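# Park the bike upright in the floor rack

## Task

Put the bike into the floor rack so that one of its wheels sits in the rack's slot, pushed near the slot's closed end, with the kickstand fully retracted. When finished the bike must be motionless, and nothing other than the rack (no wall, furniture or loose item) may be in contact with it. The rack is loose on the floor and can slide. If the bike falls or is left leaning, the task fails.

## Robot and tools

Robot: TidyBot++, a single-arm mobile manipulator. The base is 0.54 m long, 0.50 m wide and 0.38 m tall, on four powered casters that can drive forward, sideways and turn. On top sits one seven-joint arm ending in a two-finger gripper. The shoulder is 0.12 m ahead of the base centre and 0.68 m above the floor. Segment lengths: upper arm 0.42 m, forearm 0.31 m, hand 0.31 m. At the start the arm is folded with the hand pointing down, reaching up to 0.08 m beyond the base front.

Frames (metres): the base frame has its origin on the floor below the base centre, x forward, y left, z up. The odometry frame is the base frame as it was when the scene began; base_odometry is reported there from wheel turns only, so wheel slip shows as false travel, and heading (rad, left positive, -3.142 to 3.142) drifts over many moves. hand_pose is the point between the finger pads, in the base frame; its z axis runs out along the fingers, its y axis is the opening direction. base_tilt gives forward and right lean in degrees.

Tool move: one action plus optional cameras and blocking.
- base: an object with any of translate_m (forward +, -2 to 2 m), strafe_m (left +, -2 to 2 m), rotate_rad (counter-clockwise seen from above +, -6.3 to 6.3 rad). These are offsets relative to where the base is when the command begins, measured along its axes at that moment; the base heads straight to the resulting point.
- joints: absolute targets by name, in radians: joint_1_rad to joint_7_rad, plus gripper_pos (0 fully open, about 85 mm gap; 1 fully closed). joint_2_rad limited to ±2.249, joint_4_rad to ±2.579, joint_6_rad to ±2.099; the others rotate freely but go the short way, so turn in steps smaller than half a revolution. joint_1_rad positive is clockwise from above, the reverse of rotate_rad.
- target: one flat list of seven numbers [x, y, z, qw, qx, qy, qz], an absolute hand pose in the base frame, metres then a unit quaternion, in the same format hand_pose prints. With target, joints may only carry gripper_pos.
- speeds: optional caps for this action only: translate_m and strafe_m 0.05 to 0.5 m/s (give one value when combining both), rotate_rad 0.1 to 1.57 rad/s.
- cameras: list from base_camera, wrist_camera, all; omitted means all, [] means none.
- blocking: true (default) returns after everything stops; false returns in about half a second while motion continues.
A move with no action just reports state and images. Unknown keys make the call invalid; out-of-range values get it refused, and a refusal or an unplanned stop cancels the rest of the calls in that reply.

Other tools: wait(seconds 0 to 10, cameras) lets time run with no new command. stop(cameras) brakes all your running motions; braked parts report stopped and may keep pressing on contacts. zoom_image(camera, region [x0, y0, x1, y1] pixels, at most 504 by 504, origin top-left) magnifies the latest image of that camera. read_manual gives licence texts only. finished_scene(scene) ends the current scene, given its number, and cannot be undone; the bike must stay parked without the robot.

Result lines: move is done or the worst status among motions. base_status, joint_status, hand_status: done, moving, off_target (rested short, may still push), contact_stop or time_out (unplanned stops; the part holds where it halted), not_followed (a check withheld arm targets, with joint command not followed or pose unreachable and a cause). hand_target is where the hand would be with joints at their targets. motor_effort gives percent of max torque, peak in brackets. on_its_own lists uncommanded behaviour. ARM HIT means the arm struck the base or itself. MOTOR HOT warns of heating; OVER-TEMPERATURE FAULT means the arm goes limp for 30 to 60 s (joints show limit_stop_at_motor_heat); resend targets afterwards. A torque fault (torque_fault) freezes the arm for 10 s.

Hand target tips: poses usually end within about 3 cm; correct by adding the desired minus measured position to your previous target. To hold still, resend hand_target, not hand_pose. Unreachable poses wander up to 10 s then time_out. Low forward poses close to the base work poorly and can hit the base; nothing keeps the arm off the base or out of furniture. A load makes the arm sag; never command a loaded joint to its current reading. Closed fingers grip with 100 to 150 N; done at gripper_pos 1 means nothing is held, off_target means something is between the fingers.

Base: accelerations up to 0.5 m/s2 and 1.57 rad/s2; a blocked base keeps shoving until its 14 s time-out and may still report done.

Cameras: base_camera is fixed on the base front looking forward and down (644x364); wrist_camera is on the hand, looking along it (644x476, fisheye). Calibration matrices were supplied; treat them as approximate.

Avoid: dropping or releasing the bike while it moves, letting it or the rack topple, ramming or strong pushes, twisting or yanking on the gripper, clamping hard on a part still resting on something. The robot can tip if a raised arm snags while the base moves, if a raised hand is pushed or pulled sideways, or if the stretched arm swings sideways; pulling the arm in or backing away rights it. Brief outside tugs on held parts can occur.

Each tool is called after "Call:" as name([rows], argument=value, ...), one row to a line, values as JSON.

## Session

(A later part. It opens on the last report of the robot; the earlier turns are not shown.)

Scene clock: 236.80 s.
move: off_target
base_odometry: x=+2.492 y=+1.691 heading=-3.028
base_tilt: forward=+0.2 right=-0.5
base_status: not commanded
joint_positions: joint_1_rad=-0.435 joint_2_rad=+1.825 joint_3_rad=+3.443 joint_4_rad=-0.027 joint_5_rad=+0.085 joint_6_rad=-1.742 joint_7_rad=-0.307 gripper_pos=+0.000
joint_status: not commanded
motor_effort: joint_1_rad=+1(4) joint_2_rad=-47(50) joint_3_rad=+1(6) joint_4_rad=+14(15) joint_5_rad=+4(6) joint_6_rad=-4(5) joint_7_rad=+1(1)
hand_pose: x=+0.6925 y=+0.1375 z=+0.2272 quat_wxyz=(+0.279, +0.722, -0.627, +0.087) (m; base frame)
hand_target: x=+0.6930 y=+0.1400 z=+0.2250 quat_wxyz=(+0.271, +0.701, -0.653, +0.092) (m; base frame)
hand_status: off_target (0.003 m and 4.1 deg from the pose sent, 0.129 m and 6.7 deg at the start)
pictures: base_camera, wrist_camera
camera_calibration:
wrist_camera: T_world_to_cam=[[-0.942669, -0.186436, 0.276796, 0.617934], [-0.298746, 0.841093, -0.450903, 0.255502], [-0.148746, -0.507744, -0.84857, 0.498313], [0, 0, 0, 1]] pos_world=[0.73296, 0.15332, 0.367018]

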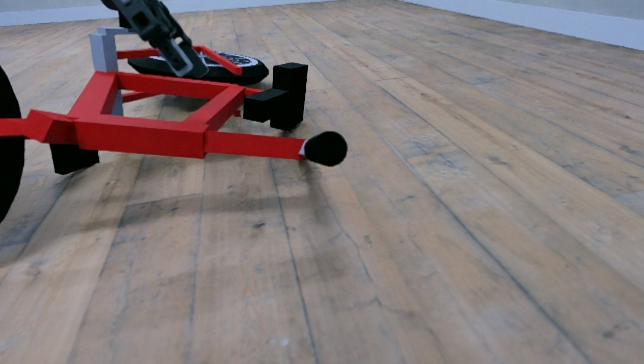

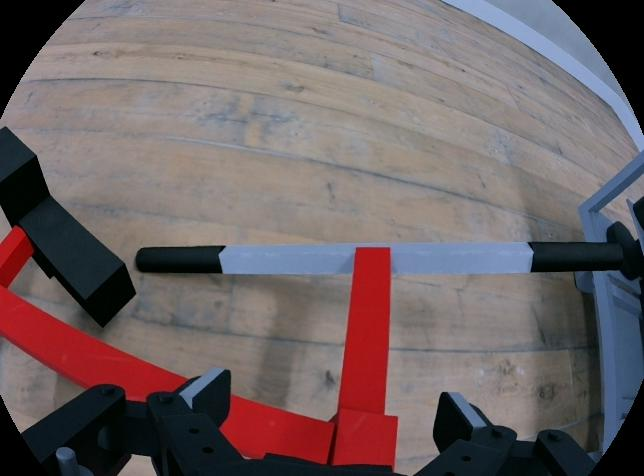

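Call:
move(base={"translate_m": 0.06}, target=[0.626, 0.125, 0.21, 0.2706, 0.701, -0.6532, 0.0923])

Scene clock: 239.80 s.
move: off_target
base_odometry: x=+2.432 y=+1.684 heading=-3.028
base_tilt: forward=+0.2 right=-0.6
base_status: done
joint_positions: joint_1_rad=-0.594 joint_2_rad=+1.580 joint_3_rad=+3.559 joint_4_rad=-0.809 joint_5_rad=-0.066 joint_6_rad=-1.298 joint_7_rad=-0.307 gripper_pos=+0.000
joint_status: not commanded
motor_effort: joint_1_rad=+0(2) joint_2_rad=-43(48) joint_3_rad=+6(6) joint_4_rad=+8(15) joint_5_rad=+3(5) joint_6_rad=-5(5) joint_7_rad=+1(1)
hand_pose: x=+0.6144 y=+0.1147 z=+0.2120 quat_wxyz=(+0.302, +0.716, -0.624, +0.077) (m; base frame)
hand_target: x=+0.6260 y=+0.1250 z=+0.2100 quat_wxyz=(+0.271, +0.701, -0.653, +0.092) (m; base frame)
hand_status: off_target (0.016 m and 5.5 deg from the pose sent, 0.070 m and 4.1 deg at the start)
pictures: base_camera, wrist_camera
camera_calibration:
wrist_camera: T_world_to_cam=[[-0.931849, -0.166199, 0.322545, 0.525568], [-0.307334, 0.834064, -0.45813, 0.25208], [-0.192882, -0.526037, -0.8283, 0.487197], [0, 0, 0, 1]] pos_world=[0.661194, 0.133382, 0.349511]

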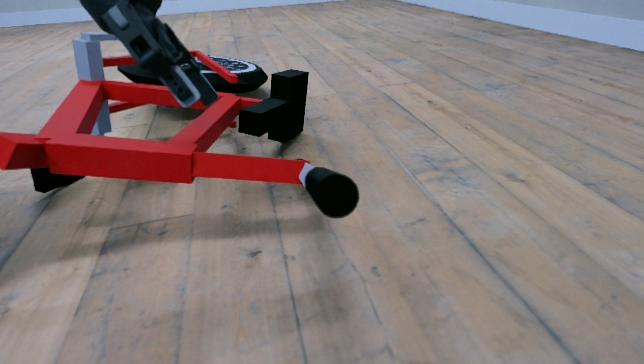

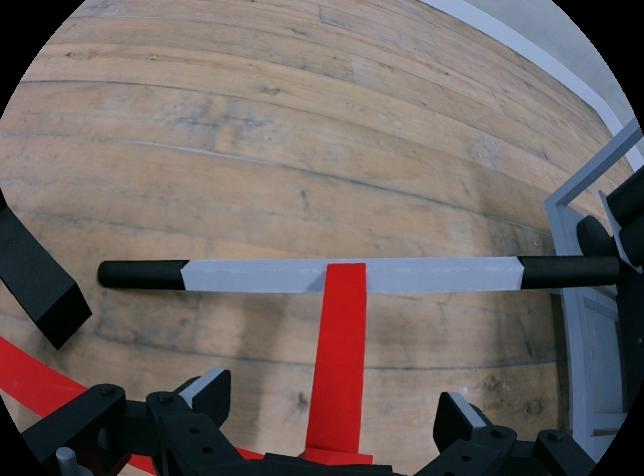

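Call:
move(target=[0.597, 0.07, 0.13, 0.2706, 0.701, -0.6532, 0.0923])

Scene clock: 241.50 s.
move: off_target
base_odometry: x=+2.432 y=+1.684 heading=-3.028
base_tilt: forward=+0.2 right=-0.5
base_status: not commanded
joint_positions: joint_1_rad=-0.592 joint_2_rad=+1.678 joint_3_rad=+3.600 joint_4_rad=-0.921 joint_5_rad=-0.135 joint_6_rad=-1.090 joint_7_rad=-0.307 gripper_pos=+0.000
joint_status: not commanded
motor_effort: joint_1_rad=+1(2) joint_2_rad=-41(46) joint_3_rad=+7(7) joint_4_rad=+5(8) joint_5_rad=+4(5) joint_6_rad=-5(5) joint_7_rad=+1(1)
hand_pose: x=+0.5836 y=+0.0698 z=+0.1354 quat_wxyz=(+0.297, +0.709, -0.634, +0.082) (m; base frame)
hand_target: x=+0.5970 y=+0.0700 z=+0.1300 quat_wxyz=(+0.271, +0.701, -0.653, +0.092) (m; base frame)
hand_status: off_target (0.014 m and 4.0 deg from the pose sent, 0.095 m and 5.5 deg at the start)
pictures: base_camera, wrist_camera
camera_calibration:
wrist_camera: T_world_to_cam=[[-0.941547, -0.147276, 0.302982, 0.521102], [-0.281191, 0.83888, -0.46606, 0.230456], [-0.185526, -0.524013, -0.831258, 0.390153], [0, 0, 0, 1]] pos_world=[0.627828, 0.0878663, 0.273839]

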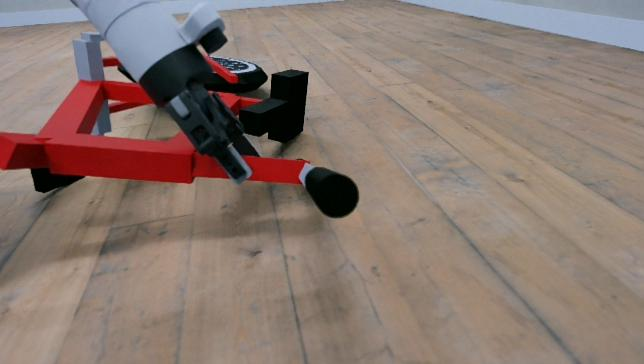

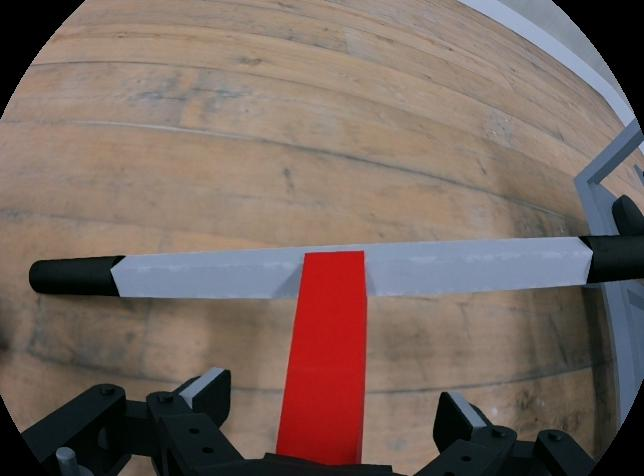

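Call:
move(joints={"gripper_pos": 1.0})

Scene clock: 242.87 s.
move: off_target
base_odometry: x=+2.432 y=+1.684 heading=-3.028
base_tilt: forward=+0.2 right=-0.5
base_status: not commanded
joint_positions: joint_1_rad=-0.592 joint_2_rad=+1.681 joint_3_rad=+3.601 joint_4_rad=-0.920 joint_5_rad=-0.141 joint_6_rad=-1.079 joint_7_rad=-0.307 gripper_pos=+0.689
joint_status: gripper_pos off_target (ended at +0.689, target +1.000)
motor_effort: joint_1_rad=+0(2) joint_2_rad=-42(45) joint_3_rad=+8(9) joint_4_rad=+4(7) joint_5_rad=+4(5) joint_6_rad=-4(8) joint_7_rad=-2(2)
hand_pose: x=+0.5845 y=+0.0707 z=+0.1320 quat_wxyz=(+0.293, +0.710, -0.636, +0.083) (m; base frame)
hand_target: x=+0.5970 y=+0.0700 z=+0.1300 quat_wxyz=(+0.271, +0.701, -0.653, +0.092) (m; base frame)
hand_status: not commanded
pictures: base_camera, wrist_camera
camera_calibration:
wrist_camera: T_world_to_cam=[[-0.943615, -0.148674, 0.295782, 0.525435], [-0.277681, 0.841912, -0.462685, 0.225699], [-0.180233, -0.518729, -0.835725, 0.385068], [0, 0, 0, 1]] pos_world=[0.627883, 0.0878459, 0.270824]

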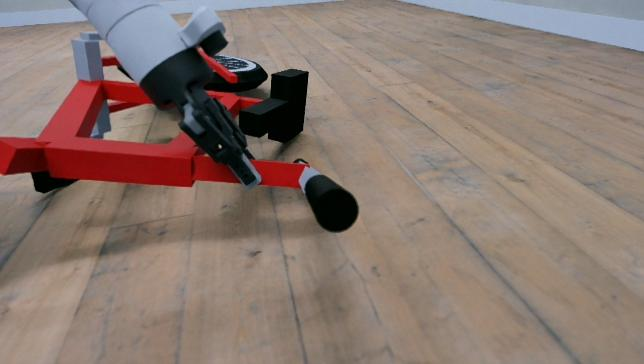

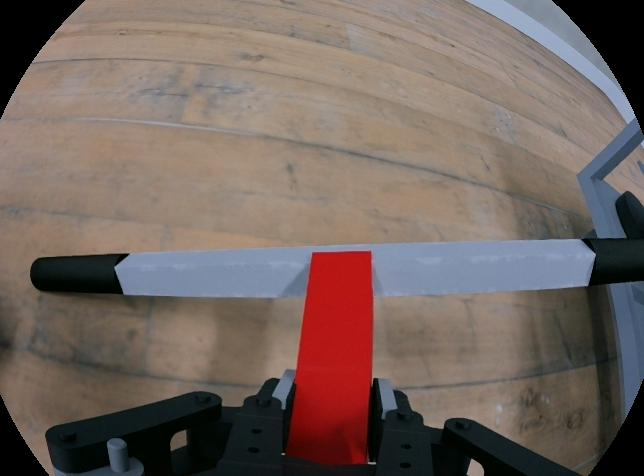

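Call:
move(base={"strafe_m": 0.03}, target=[0.60, 0.06, 0.25, 0.215, 0.695, -0.67, 0.15])

Scene clock: 252.77 s.
move: off_target
base_odometry: x=+2.436 y=+1.654 heading=-3.028
base_tilt: forward=+0.2 right=-0.6
base_status: done
joint_positions: joint_1_rad=-0.720 joint_2_rad=+1.492 joint_3_rad=+3.661 joint_4_rad=-1.349 joint_5_rad=-0.299 joint_6_rad=-0.841 joint_7_rad=-0.292 gripper_pos=+0.689
joint_status: not commanded
motor_effort: joint_1_rad=+0(4) joint_2_rad=-56(56) joint_3_rad=+22(22) joint_4_rad=+0(6) joint_5_rad=+13(15) joint_6_rad=-5(11) joint_7_rad=-1(5)
hand_pose: x=+0.5330 y=+0.0734 z=+0.1836 quat_wxyz=(+0.257, +0.678, -0.683, +0.093) (m; base frame)
hand_target: x=+0.6000 y=+0.0600 z=+0.2500 quat_wxyz=(+0.215, +0.695, -0.670, +0.150) (m; base frame)
hand_status: off_target (0.095 m and 8.5 deg from the pose sent, 0.119 m and 12.5 deg at the start)
pictures: base_camera, wrist_camera
camera_calibration:
wrist_camera: T_world_to_cam=[[-0.977059, -0.0633319, 0.203336, 0.490422], [-0.152543, 0.874374, -0.460653, 0.163523], [-0.148618, -0.481102, -0.863976, 0.405861], [0, 0, 0, 1]] pos_world=[0.564433, 0.0833394, 0.326261]

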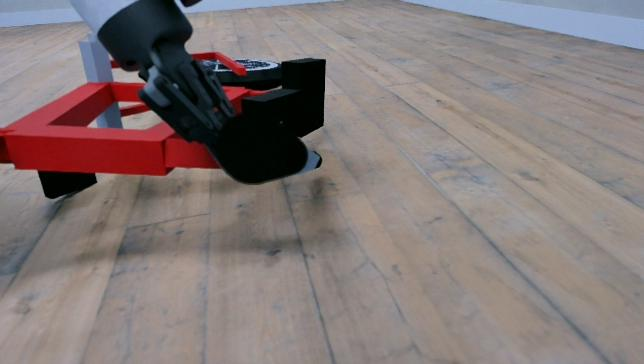

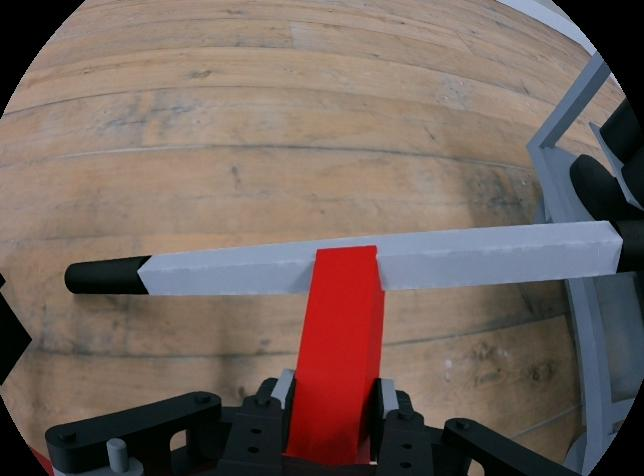

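Call:
move(base={"translate_m": -0.08, "strafe_m": 0.02}, target=[0.68, 0.04, 0.32, 0.2, 0.69, -0.675, 0.165])

Scene clock: 254.37 s.
move: off_target
base_odometry: x=+2.518 y=+1.643 heading=-3.028
base_tilt: forward=+0.2 right=-0.5
base_status: done
joint_positions: joint_1_rad=-0.619 joint_2_rad=+1.427 joint_3_rad=+3.667 joint_4_rad=-1.220 joint_5_rad=-0.235 joint_6_rad=-0.896 joint_7_rad=-0.292 gripper_pos=+0.689
joint_status: not commanded
motor_effort: joint_1_rad=+1(4) joint_2_rad=-62(63) joint_3_rad=+23(23) joint_4_rad=+6(7) joint_5_rad=+15(16) joint_6_rad=-4(9) joint_7_rad=+1(2)
hand_pose: x=+0.6152 y=+0.0689 z=+0.2221 quat_wxyz=(+0.212, +0.676, -0.698, +0.108) (m; base frame)
hand_target: x=+0.6800 y=+0.0400 z=+0.3200 quat_wxyz=(+0.200, +0.690, -0.675, +0.165) (m; base frame)
hand_status: off_target (0.121 m and 7.4 deg from the pose sent, 0.203 m and 10.6 deg at the start)
pictures: base_camera, wrist_camera
camera_calibration:
wrist_camera: T_world_to_cam=[[-0.99167, -0.0631555, 0.112263, 0.591904], [-0.10604, 0.895054, -0.433168, 0.161597], [-0.0731244, -0.441463, -0.894295, 0.40672], [0, 0, 0, 1]] pos_world=[0.63385, 0.0722961, 0.367277]

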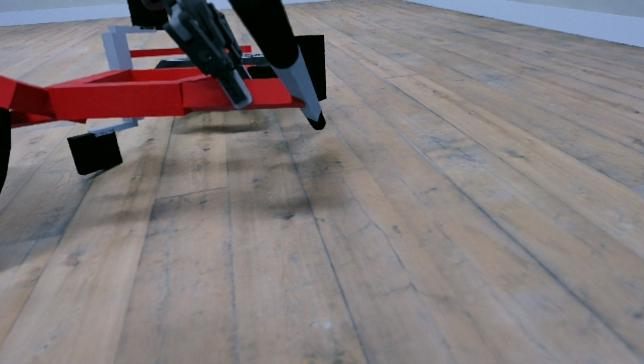

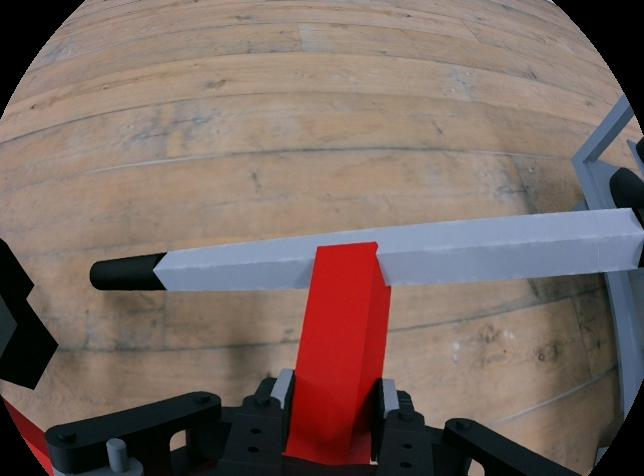

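Call:
move(base={"strafe_m": 0.07}, target=[0.69, 0.02, 0.42, 0.2, 0.678, -0.678, 0.2])

Scene clock: 256.20 s.
move: off_target
base_odometry: x=+2.526 y=+1.574 heading=-3.028
base_tilt: forward=+0.2 right=-0.5
base_status: done
joint_positions: joint_1_rad=-0.630 joint_2_rad=+1.233 joint_3_rad=+3.717 joint_4_rad=-1.261 joint_5_rad=-0.130 joint_6_rad=-0.976 joint_7_rad=-0.292 gripper_pos=+0.689
joint_status: not commanded
motor_effort: joint_1_rad=+1(6) joint_2_rad=-58(68) joint_3_rad=+21(23) joint_4_rad=+9(17) joint_5_rad=+16(16) joint_6_rad=-8(10) joint_7_rad=+3(3)
hand_pose: x=+0.6547 y=+0.0586 z=+0.3357 quat_wxyz=(+0.198, +0.674, -0.696, +0.148) (m; base frame)
hand_target: x=+0.6900 y=+0.0200 z=+0.4200 quat_wxyz=(+0.200, +0.678, -0.678, +0.200) (m; base frame)
hand_status: off_target (0.099 m and 6.4 deg from the pose sent, 0.217 m and 10.9 deg at the start)
pictures: base_camera, wrist_camera
camera_calibration:
wrist_camera: T_world_to_cam=[[-0.995958, -0.0796034, 0.0416052, 0.645106], [-0.089811, 0.875902, -0.474057, 0.228409], [0.00129446, -0.475877, -0.879511, 0.455032], [0, 0, 0, 1]] pos_world=[0.662423, 0.0678282, 0.481644]

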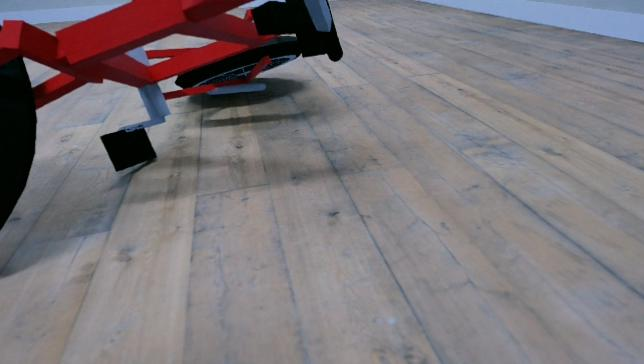

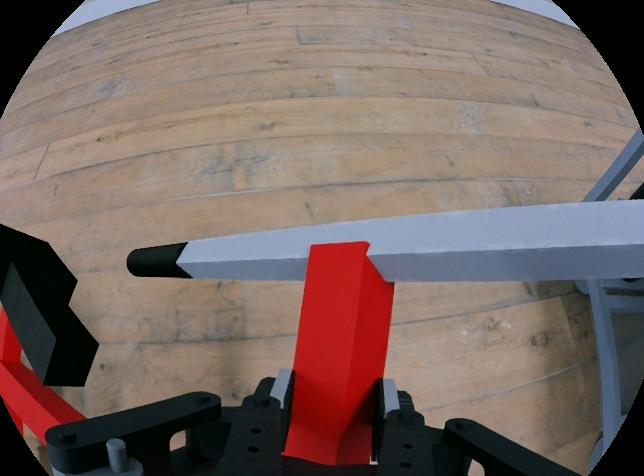

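Call:
move(base={"strafe_m": 0.08}, target=[0.68, 0.02, 0.53, 0.22, 0.672, -0.672, 0.22])

Scene clock: 258.10 s.
move: off_target
base_odometry: x=+2.535 y=+1.494 heading=-3.028
base_tilt: forward=+0.2 right=-0.6
base_status: done
joint_positions: joint_1_rad=-0.666 joint_2_rad=+0.968 joint_3_rad=+3.784 joint_4_rad=-1.231 joint_5_rad=+0.083 joint_6_rad=-1.146 joint_7_rad=-0.292 gripper_pos=+0.999
joint_status: not commanded
on_its_own: gripper_pos moved +0.309 to your old target +1.000
motor_effort: joint_1_rad=+0(5) joint_2_rad=-38(64) joint_3_rad=+10(21) joint_4_rad=+12(14) joint_5_rad=+5(17) joint_6_rad=-1(9) joint_7_rad=+1(4)
hand_pose: x=+0.6959 y=+0.0384 z=+0.5206 quat_wxyz=(+0.186, +0.671, -0.680, +0.229) (m; base frame)
hand_target: x=+0.6800 y=+0.0200 z=+0.5300 quat_wxyz=(+0.220, +0.672, -0.672, +0.220) (m; base frame)
hand_status: off_target (0.026 m and 4.2 deg from the pose sent, 0.200 m and 9.1 deg at the start)
pictures: base_camera, wrist_camera
camera_calibration:
wrist_camera: T_world_to_cam=[[-0.988767, -0.133647, -0.0669159, 0.730408], [-0.0718619, 0.817658, -0.571202, 0.377817], [0.131054, -0.559977, -0.818077, 0.488923], [0, 0, 0, 1]] pos_world=[0.685279, 0.0624772, 0.664663]

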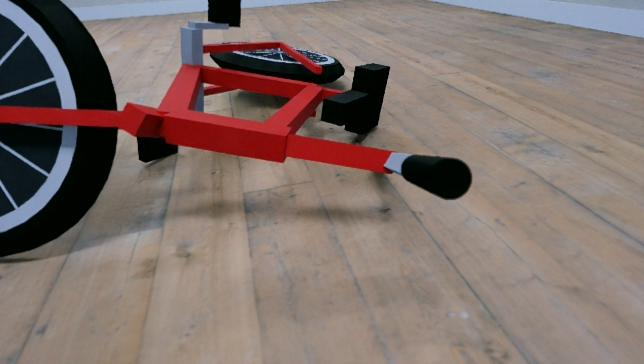

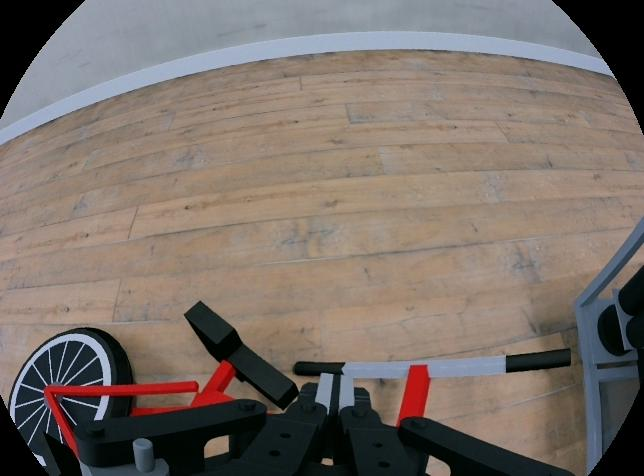

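Call:
move(base={"strafe_m": -0.1}, target=[0.655, 0.12, 0.28, 0.2706, 0.701, -0.6532, 0.0923], joints={"gripper_pos": 0})

Scene clock: 262.13 s.
move: off_target
base_odometry: x=+2.523 y=+1.593 heading=-3.028
base_tilt: forward=+0.2 right=-0.6
base_status: done
joint_positions: joint_1_rad=-0.584 joint_2_rad=+1.469 joint_3_rad=+3.601 joint_4_rad=-0.815 joint_5_rad=-0.027 joint_6_rad=-1.291 joint_7_rad=-0.292 gripper_pos=+0.000
joint_status: all done
motor_effort: joint_1_rad=+0(4) joint_2_rad=-44(49) joint_3_rad=+6(11) joint_4_rad=+10(13) joint_5_rad=+5(6) joint_6_rad=-3(4) joint_7_rad=+1(1)
hand_pose: x=+0.6714 y=+0.1097 z=+0.2784 quat_wxyz=(+0.265, +0.719, -0.631, +0.122) (m; base frame)
hand_target: x=+0.6550 y=+0.1200 z=+0.2800 quat_wxyz=(+0.271, +0.701, -0.653, +0.092) (m; base frame)
hand_status: off_target (0.019 m and 4.7 deg from the pose sent, 0.257 m and 19.0 deg at the start)
pictures: base_camera, wrist_camera
camera_calibration:
wrist_camera: T_world_to_cam=[[-0.957979, -0.190858, 0.214125, 0.60693], [-0.274493, 0.826638, -0.491247, 0.292164], [-0.0832451, -0.52938, -0.844291, 0.481791], [0, 0, 0, 1]] pos_world=[0.70173, 0.129374, 0.420338]

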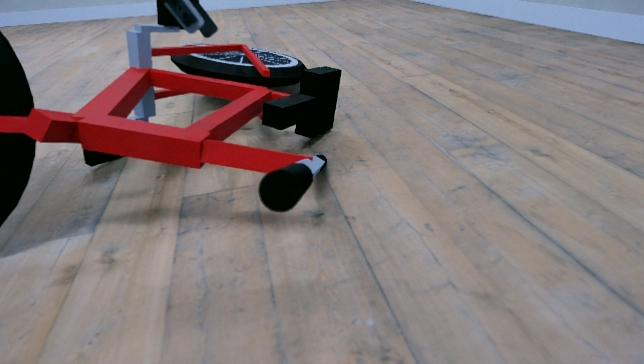

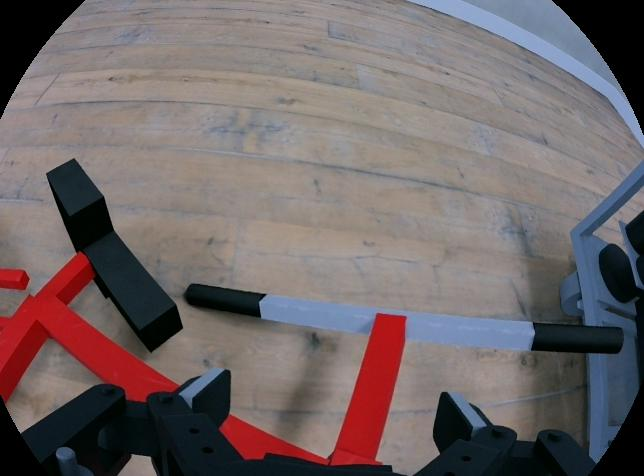

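Call:
move(base={"translate_m": -0.02}, target=[0.665, 0.13, 0.215, 0.2615, 0.641, -0.7116, 0.1155])

Scene clock: 265.23 s.
move: off_target
base_odometry: x=+2.543 y=+1.596 heading=-3.027
base_tilt: forward=+0.2 right=-0.5
base_status: done
joint_positions: joint_1_rad=-0.544 joint_2_rad=+1.647 joint_3_rad=+3.579 joint_4_rad=-0.564 joint_5_rad=-0.027 joint_6_rad=-1.359 joint_7_rad=-0.470 gripper_pos=+0.000
joint_status: not commanded
motor_effort: joint_1_rad=+1(2) joint_2_rad=-46(48) joint_3_rad=+5(7) joint_4_rad=+10(12) joint_5_rad=+5(5) joint_6_rad=-3(4) joint_7_rad=+1(1)
hand_pose: x=+0.6823 y=+0.1213 z=+0.2132 quat_wxyz=(+0.255, +0.677, -0.677, +0.138) (m; base frame)
hand_target: x=+0.6650 y=+0.1300 z=+0.2150 quat_wxyz=(+0.262, +0.641, -0.712, +0.116) (m; base frame)
hand_status: off_target (0.019 m and 6.3 deg from the pose sent, 0.067 m and 12.9 deg at the start)
pictures: base_camera, wrist_camera
camera_calibration:
wrist_camera: T_world_to_cam=[[-0.985636, -0.0829439, 0.147115, 0.653601], [-0.148479, 0.840662, -0.520809, 0.172198], [-0.0804762, -0.535171, -0.840902, 0.431813], [0, 0, 0, 1]] pos_world=[0.70453, 0.140545, 0.35664]

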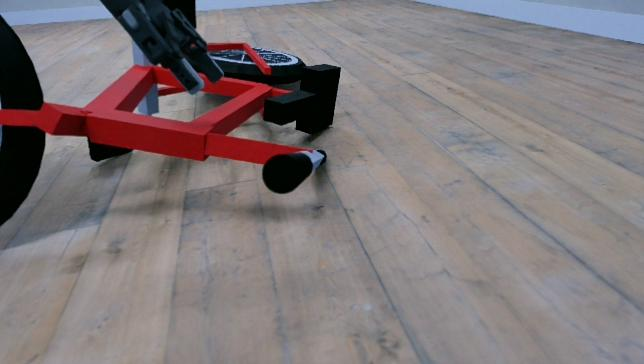

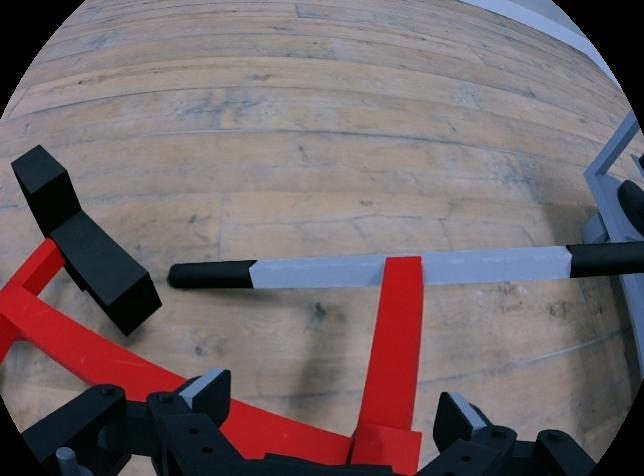

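Call:
move(target=[0.625, 0.067, 0.122, 0.2615, 0.641, -0.7116, 0.1155])

Scene clock: 267.73 s.
move: off_target
base_odometry: x=+2.543 y=+1.596 heading=-3.027
base_tilt: forward=+0.2 right=-0.5
base_status: not commanded
joint_positions: joint_1_rad=-0.536 joint_2_rad=+1.736 joint_3_rad=+3.589 joint_4_rad=-0.742 joint_5_rad=-0.096 joint_6_rad=-1.189 joint_7_rad=-0.471 gripper_pos=+0.000
joint_status: not commanded
motor_effort: joint_1_rad=+0(3) joint_2_rad=-41(48) joint_3_rad=+6(6) joint_4_rad=+7(11) joint_5_rad=+4(5) joint_6_rad=-4(5) joint_7_rad=+1(1)
hand_pose: x=+0.6117 y=+0.0686 z=+0.1280 quat_wxyz=(+0.289, +0.659, -0.686, +0.107) (m; base frame)
hand_target: x=+0.6250 y=+0.0670 z=+0.1220 quat_wxyz=(+0.262, +0.641, -0.712, +0.116) (m; base frame)
hand_status: off_target (0.015 m and 4.9 deg from the pose sent, 0.121 m and 6.3 deg at the start)
pictures: base_camera, wrist_camera
camera_calibration:
wrist_camera: T_world_to_cam=[[-0.973741, -0.0206672, 0.226721, 0.570465], [-0.138626, 0.843786, -0.518467, 0.155103], [-0.180589, -0.536282, -0.824494, 0.385485], [0, 0, 0, 1]] pos_world=[0.646601, 0.087645, 0.26891]

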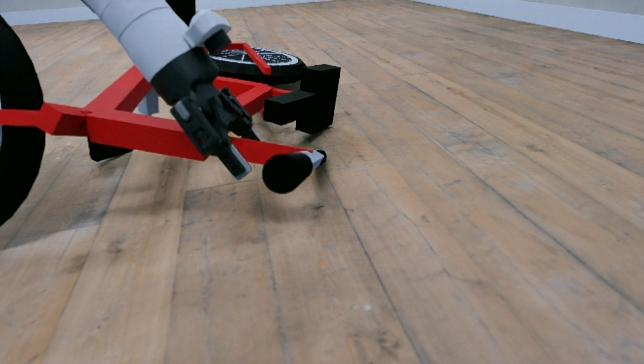

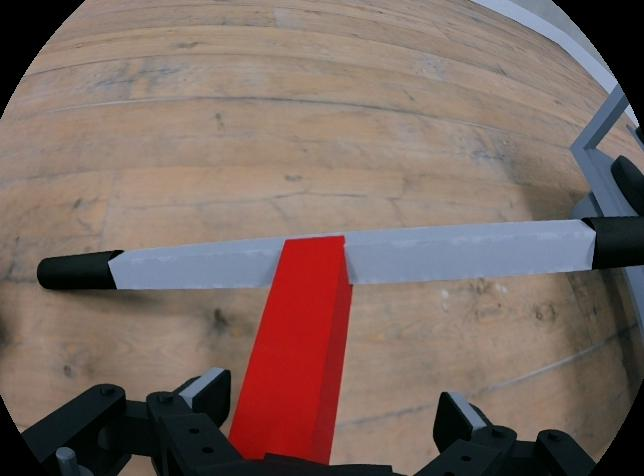

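Call:
move(target=[0.65, 0.067, 0.108, 0.2615, 0.641, -0.7116, 0.1155])

Scene clock: 269.70 s.
move: off_target
base_odometry: x=+2.543 y=+1.596 heading=-3.027
base_tilt: forward=+0.2 right=-0.5
base_status: not commanded
joint_positions: joint_1_rad=-0.475 joint_2_rad=+1.801 joint_3_rad=+3.581 joint_4_rad=-0.540 joint_5_rad=-0.088 joint_6_rad=-1.262 joint_7_rad=-0.471 gripper_pos=+0.000
joint_status: not commanded
motor_effort: joint_1_rad=+2(3) joint_2_rad=-41(43) joint_3_rad=+5(6) joint_4_rad=+12(12) joint_5_rad=+4(5) joint_6_rad=+3(5) joint_7_rad=+0(1)
hand_pose: x=+0.6463 y=+0.0761 z=+0.1155 quat_wxyz=(+0.265, +0.664, -0.692, +0.104) (m; base frame)
hand_target: x=+0.6500 y=+0.0670 z=+0.1080 quat_wxyz=(+0.262, +0.641, -0.712, +0.116) (m; base frame)
hand_status: off_target (0.012 m and 3.7 deg from the pose sent, 0.043 m and 4.9 deg at the start)
pictures: base_camera, wrist_camera
camera_calibration:
wrist_camera: T_world_to_cam=[[-0.980634, -0.0304455, 0.193467, 0.616123], [-0.123305, 0.863455, -0.489123, 0.132288], [-0.152159, -0.503506, -0.850488, 0.367634], [0, 0, 0, 1]] pos_world=[0.676442, 0.0896392, 0.258174]

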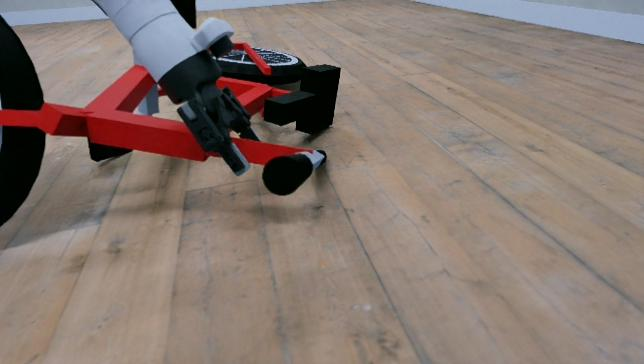

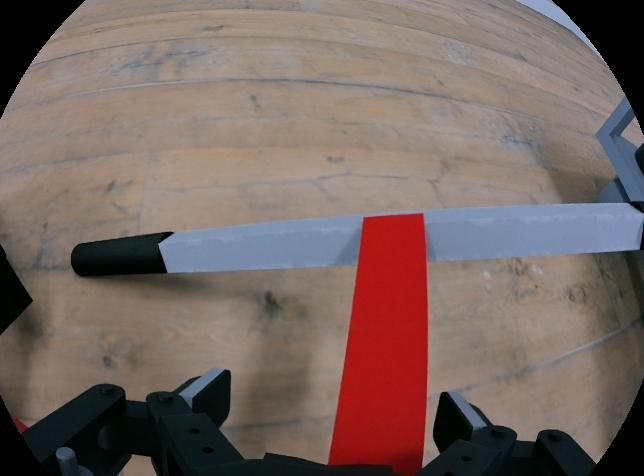

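Call:
move(target=[0.635, 0.06, 0.108, 0.2615, 0.641, -0.7116, 0.1155], cameras=["wrist_camera"])

Call:
move(joints={"gripper_pos": 1.0})

Scene clock: 271.33 s.
move: off_target
base_odometry: x=+2.543 y=+1.596 heading=-3.027
base_tilt: forward=+0.2 right=-0.5
base_status: not commanded
joint_positions: joint_1_rad=-0.480 joint_2_rad=+1.785 joint_3_rad=+3.588 joint_4_rad=-0.626 joint_5_rad=-0.088 joint_6_rad=-1.210 joint_7_rad=-0.471 gripper_pos=+0.000
joint_status: not commanded
motor_effort: joint_1_rad=+1(3) joint_2_rad=-41(42) joint_3_rad=+5(6) joint_4_rad=+7(12) joint_5_rad=+3(5) joint_6_rad=-4(5) joint_7_rad=+1(1)
hand_pose: x=+0.6347 y=+0.0593 z=+0.1128 quat_wxyz=(+0.273, +0.658, -0.694, +0.107) (m; base frame)
hand_target: x=+0.6350 y=+0.0600 z=+0.1080 quat_wxyz=(+0.262, +0.641, -0.712, +0.116) (m; base frame)
hand_status: off_target (0.005 m and 3.2 deg from the pose sent, 0.021 m and 3.7 deg at the start)
pictures: wrist_camera
camera_calibration:
wrist_camera: T_world_to_cam=[[-0.979818, -0.0163381, 0.199222, 0.602773], [-0.116618, 0.856183, -0.50334, 0.141785], [-0.162347, -0.516415, -0.840809, 0.361223], [0, 0, 0, 1]] pos_world=[0.665786, 0.0749948, 0.255]

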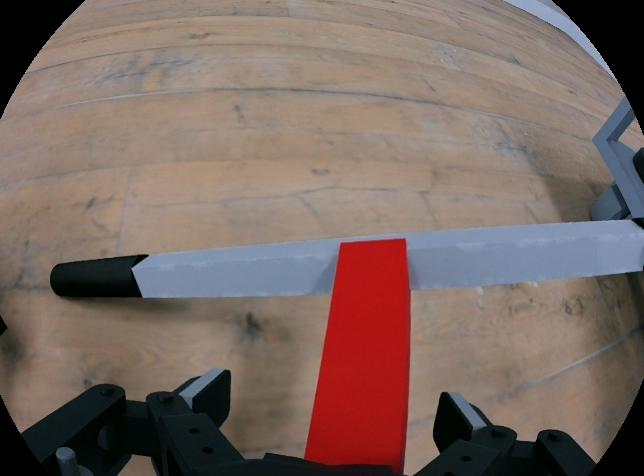

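Scene clock: 272.47 s.
move: off_target
base_odometry: x=+2.543 y=+1.596 heading=-3.028
base_tilt: forward=+0.2 right=-0.5
base_status: not commanded
joint_positions: joint_1_rad=-0.486 joint_2_rad=+1.781 joint_3_rad=+3.588 joint_4_rad=-0.649 joint_5_rad=-0.103 joint_6_rad=-1.212 joint_7_rad=-0.476 gripper_pos=+0.602
joint_status: gripper_pos off_target (ended at +0.602, target +1.000)
motor_effort: joint_1_rad=+0(4) joint_2_rad=-40(45) joint_3_rad=+6(9) joint_4_rad=+7(13) joint_5_rad=+4(12) joint_6_rad=-1(5) joint_7_rad=+0(5)
hand_pose: x=+0.6242 y=+0.0601 z=+0.1123 quat_wxyz=(+0.280, +0.652, -0.698, +0.100) (m; base frame)
hand_target: x=+0.6350 y=+0.0600 z=+0.1080 quat_wxyz=(+0.262, +0.641, -0.712, +0.116) (m; base frame)
hand_status: not commanded
pictures: base_camera, wrist_camera
camera_calibration:
wrist_camera: T_world_to_cam=[[-0.976999, 0.00262242, 0.213226, 0.588095], [-0.107523, 0.857447, -0.503213, 0.133953], [-0.18415, -0.514565, -0.837443, 0.372675], [0, 0, 0, 1]] pos_world=[0.657599, 0.0753653, 0.254104]

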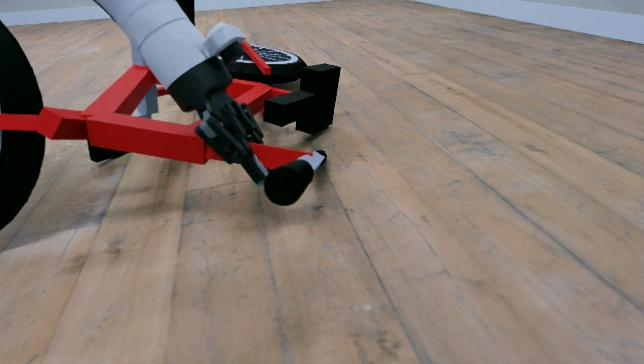

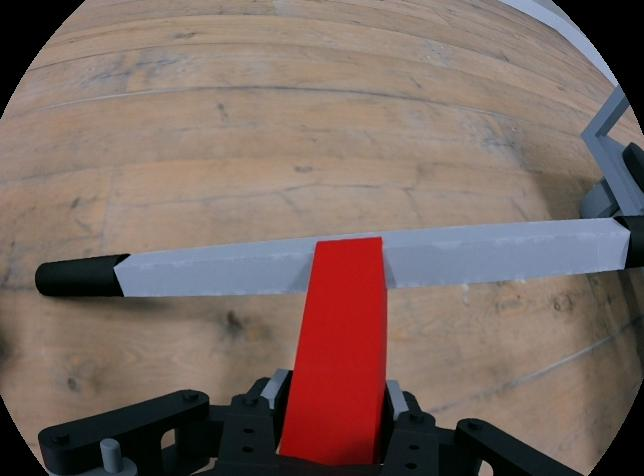

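Call:
move(base={"translate_m": -0.05, "strafe_m": 0.02}, target=[0.68, 0.04, 0.26, 0.215, 0.67, -0.695, 0.15])

Scene clock: 274.90 s.
move: off_target
base_odometry: x=+2.595 y=+1.582 heading=-3.028
base_tilt: forward=+0.2 right=-0.5
base_status: done
joint_positions: joint_1_rad=-0.540 joint_2_rad=+1.566 joint_3_rad=+3.619 joint_4_rad=-1.041 joint_5_rad=-0.167 joint_6_rad=-1.042 joint_7_rad=-0.384 gripper_pos=+0.649
joint_status: not commanded
on_its_own: gripper_pos moved +0.048 toward your old target +1.000
motor_effort: joint_1_rad=+0(11) joint_2_rad=-64(65) joint_3_rad=+19(20) joint_4_rad=+9(9) joint_5_rad=+13(15) joint_6_rad=-6(14) joint_7_rad=+0(6)
hand_pose: x=+0.5973 y=+0.0433 z=+0.1772 quat_wxyz=(+0.271, +0.646, -0.708, +0.088) (m; base frame)
hand_target: x=+0.6800 y=+0.0400 z=+0.2600 quat_wxyz=(+0.215, +0.670, -0.695, +0.150) (m; base frame)
hand_status: off_target (0.117 m and 10.1 deg from the pose sent, 0.159 m and 9.6 deg at the start)
pictures: base_camera, wrist_camera
camera_calibration:
wrist_camera: T_world_to_cam=[[-0.977186, 0.0214382, 0.2113, 0.54771], [-0.0847662, 0.87285, -0.48057, 0.159819], [-0.194736, -0.487518, -0.851119, 0.420983], [0, 0, 0, 1]] pos_world=[0.630742, 0.0539972, 0.31938]

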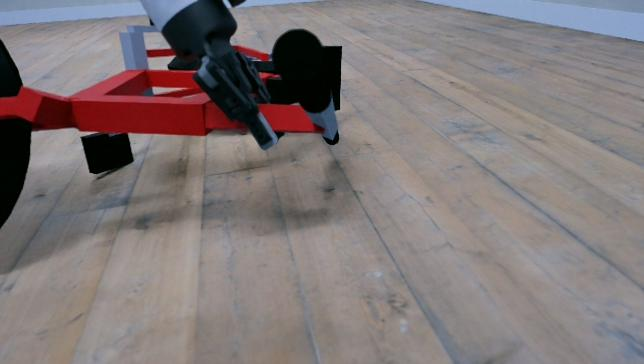

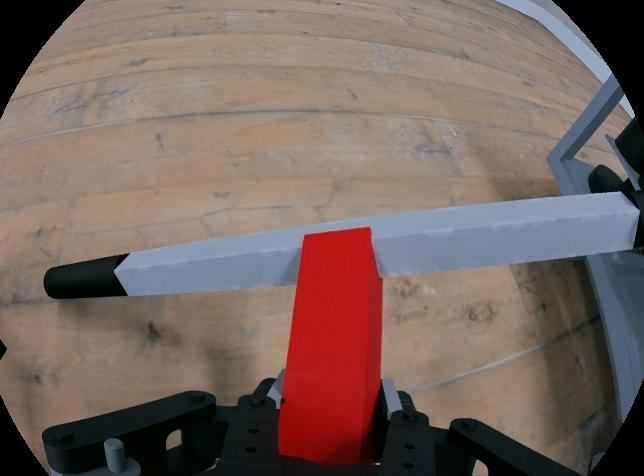

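Call:
move(base={"strafe_m": 0.04}, target=[0.70, 0.03, 0.33, 0.18, 0.683, -0.683, 0.183])

Scene clock: 276.80 s.
move: off_target
base_odometry: x=+2.600 y=+1.542 heading=-3.028
base_tilt: forward=+0.2 right=-0.5
base_status: done
joint_positions: joint_1_rad=-0.575 joint_2_rad=+1.412 joint_3_rad=+3.684 joint_4_rad=-1.197 joint_5_rad=-0.172 joint_6_rad=-0.975 joint_7_rad=-0.305 gripper_pos=+0.649
joint_status: not commanded
motor_effort: joint_1_rad=-3(6) joint_2_rad=-62(67) joint_3_rad=+20(21) joint_4_rad=+11(11) joint_5_rad=+14(15) joint_6_rad=-2(8) joint_7_rad=+1(2)
hand_pose: x=+0.6194 y=+0.0319 z=+0.2467 quat_wxyz=(+0.245, +0.659, -0.702, +0.115) (m; base frame)
hand_target: x=+0.7000 y=+0.0300 z=+0.3300 quat_wxyz=(+0.180, +0.683, -0.683, +0.183) (m; base frame)
hand_status: off_target (0.116 m and 11.4 deg from the pose sent, 0.185 m and 15.9 deg at the start)
pictures: base_camera, wrist_camera
camera_calibration:
wrist_camera: T_world_to_cam=[[-0.988949, -0.0229737, 0.146465, 0.57952], [-0.0918819, 0.870294, -0.483886, 0.210355], [-0.116351, -0.491996, -0.862788, 0.433386], [0, 0, 0, 1]] pos_world=[0.642869, 0.0434674, 0.390828]

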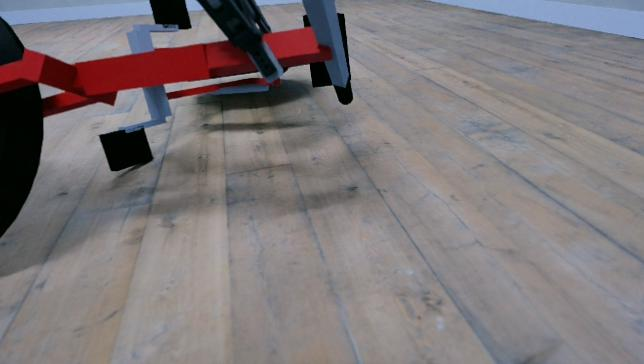

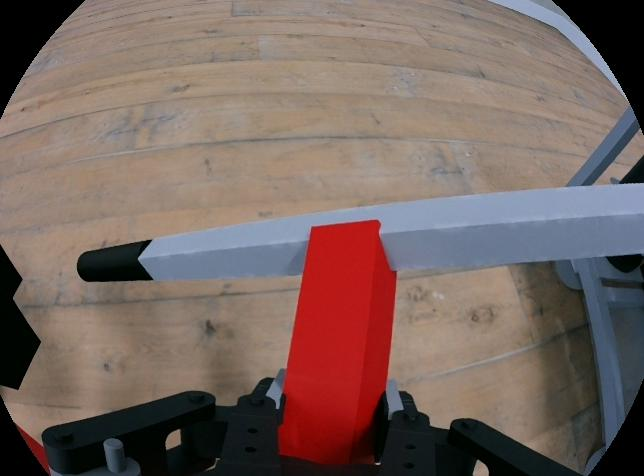

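Call:
move(base={"strafe_m": 0.04}, target=[0.71, 0.03, 0.39, 0.135, 0.6686, -0.6942, 0.2303])

Scene clock: 278.90 s.
move: off_target
base_odometry: x=+2.604 y=+1.502 heading=-3.027
base_tilt: forward=+0.2 right=-0.5
base_status: done
joint_positions: joint_1_rad=-0.653 joint_2_rad=+1.299 joint_3_rad=+3.779 joint_4_rad=-1.339 joint_5_rad=-0.199 joint_6_rad=-0.891 joint_7_rad=-0.296 gripper_pos=+0.649
joint_status: not commanded
motor_effort: joint_1_rad=-3(8) joint_2_rad=-60(66) joint_3_rad=+23(24) joint_4_rad=+11(12) joint_5_rad=+12(16) joint_6_rad=+0(3) joint_7_rad=+0(2)
hand_pose: x=+0.6329 y=+0.0270 z=+0.3028 quat_wxyz=(+0.213, +0.651, -0.711, +0.161) (m; base frame)
hand_target: x=+0.7100 y=+0.0300 z=+0.3900 quat_wxyz=(+0.135, +0.669, -0.694, +0.230) (m; base frame)
hand_status: off_target (0.116 m and 12.3 deg from the pose sent, 0.170 m and 18.4 deg at the start)
pictures: base_camera, wrist_camera
camera_calibration:
wrist_camera: T_world_to_cam=[[-0.999, -0.0279027, 0.0349289, 0.624828], [-0.0418672, 0.857892, -0.512121, 0.220205], [-0.0156757, -0.513071, -0.858203, 0.4164], [0, 0, 0, 1]] pos_world=[0.63995, 0.042165, 0.448303]

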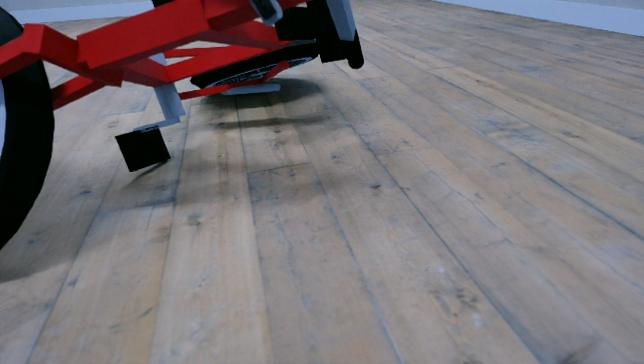

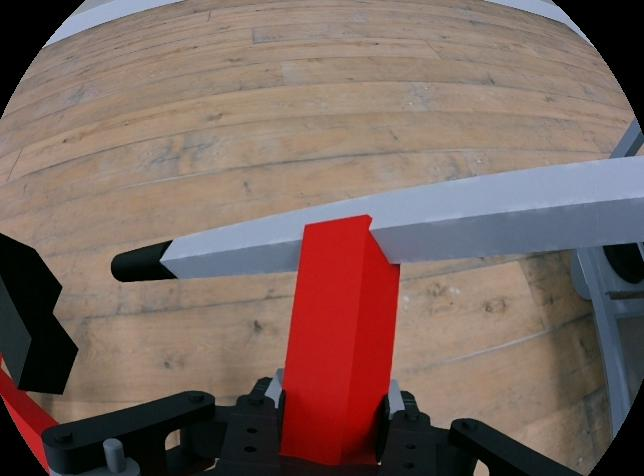

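Call:
move(base={"strafe_m": -0.07}, target=[0.66, 0.05, 0.22, 0.215, 0.67, -0.695, 0.15], cameras=[])

Call:
move(base={"strafe_m": -0.03}, target=[0.63, 0.06, 0.12, 0.26, 0.65, -0.70, 0.115])

Scene clock: 292.73 s.
move: off_target
base_odometry: x=+2.596 y=+1.571 heading=-3.027
base_tilt: forward=+0.2 right=-0.5
base_status: done
joint_positions: joint_1_rad=-0.567 joint_2_rad=+1.621 joint_3_rad=+3.669 joint_4_rad=-1.109 joint_5_rad=-0.216 joint_6_rad=-0.911 joint_7_rad=-0.300 gripper_pos=+0.656
joint_status: not commanded
motor_effort: joint_1_rad=-5(6) joint_2_rad=-61(65) joint_3_rad=+17(26) joint_4_rad=+8(12) joint_5_rad=+10(16) joint_6_rad=-4(7) joint_7_rad=+1(2)
hand_pose: x=+0.5872 y=+0.0177 z=+0.1445 quat_wxyz=(+0.268, +0.673, -0.682, +0.104) (m; base frame)
hand_target: x=+0.6600 y=+0.0500 z=+0.2200 quat_wxyz=(+0.215, +0.670, -0.695, +0.150) (m; base frame)
hand_status: off_target (0.110 m and 8.2 deg from the pose sent, 0.090 m and 3.1 deg at the start)
pictures: none
No camera images: "cameras" was empty.

Scene clock: 294.27 s.
move: off_target
base_odometry: x=+2.593 y=+1.601 heading=-3.027
base_tilt: forward=+0.2 right=-0.5
base_status: done
joint_positions: joint_1_rad=-0.535 joint_2_rad=+1.743 joint_3_rad=+3.621 joint_4_rad=-0.816 joint_5_rad=-0.142 joint_6_rad=-1.171 joint_7_rad=-0.375 gripper_pos=+0.692
joint_status: not commanded
on_its_own: gripper_pos moved +0.036 toward your old target +1.000
motor_effort: joint_1_rad=+1(4) joint_2_rad=-44(62) joint_3_rad=+9(21) joint_4_rad=+15(16) joint_5_rad=+3(13) joint_6_rad=+8(12) joint_7_rad=-3(4)
hand_pose: x=+0.5846 y=+0.0434 z=+0.1222 quat_wxyz=(+0.317, +0.670, -0.666, +0.084) (m; base frame)
hand_target: x=+0.6300 y=+0.0600 z=+0.1200 quat_wxyz=(+0.261, +0.652, -0.702, +0.115) (m; base frame)
hand_status: off_target (0.048 m and 8.7 deg from the pose sent, 0.065 m and 3.7 deg at the start)
pictures: base_camera, wrist_camera
camera_calibration:
wrist_camera: T_world_to_cam=[[-0.951225, -0.0408644, 0.305779, 0.522849], [-0.19901, 0.838654, -0.507005, 0.203679], [-0.235725, -0.543129, -0.805881, 0.392543], [0, 0, 0, 1]] pos_world=[0.630414, 0.063751, 0.259733]

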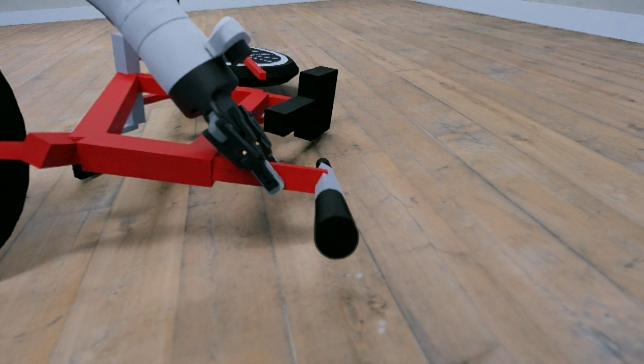

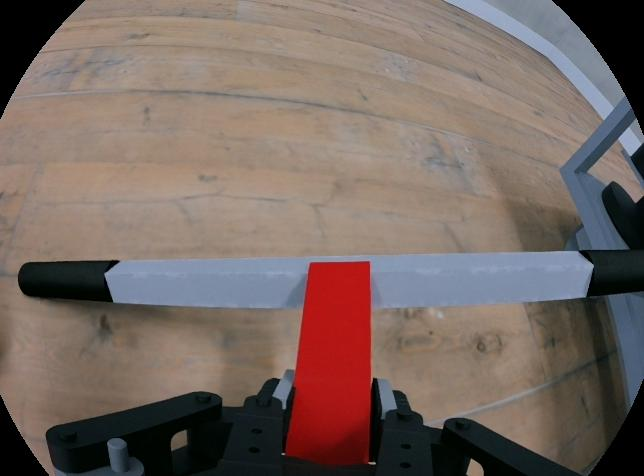

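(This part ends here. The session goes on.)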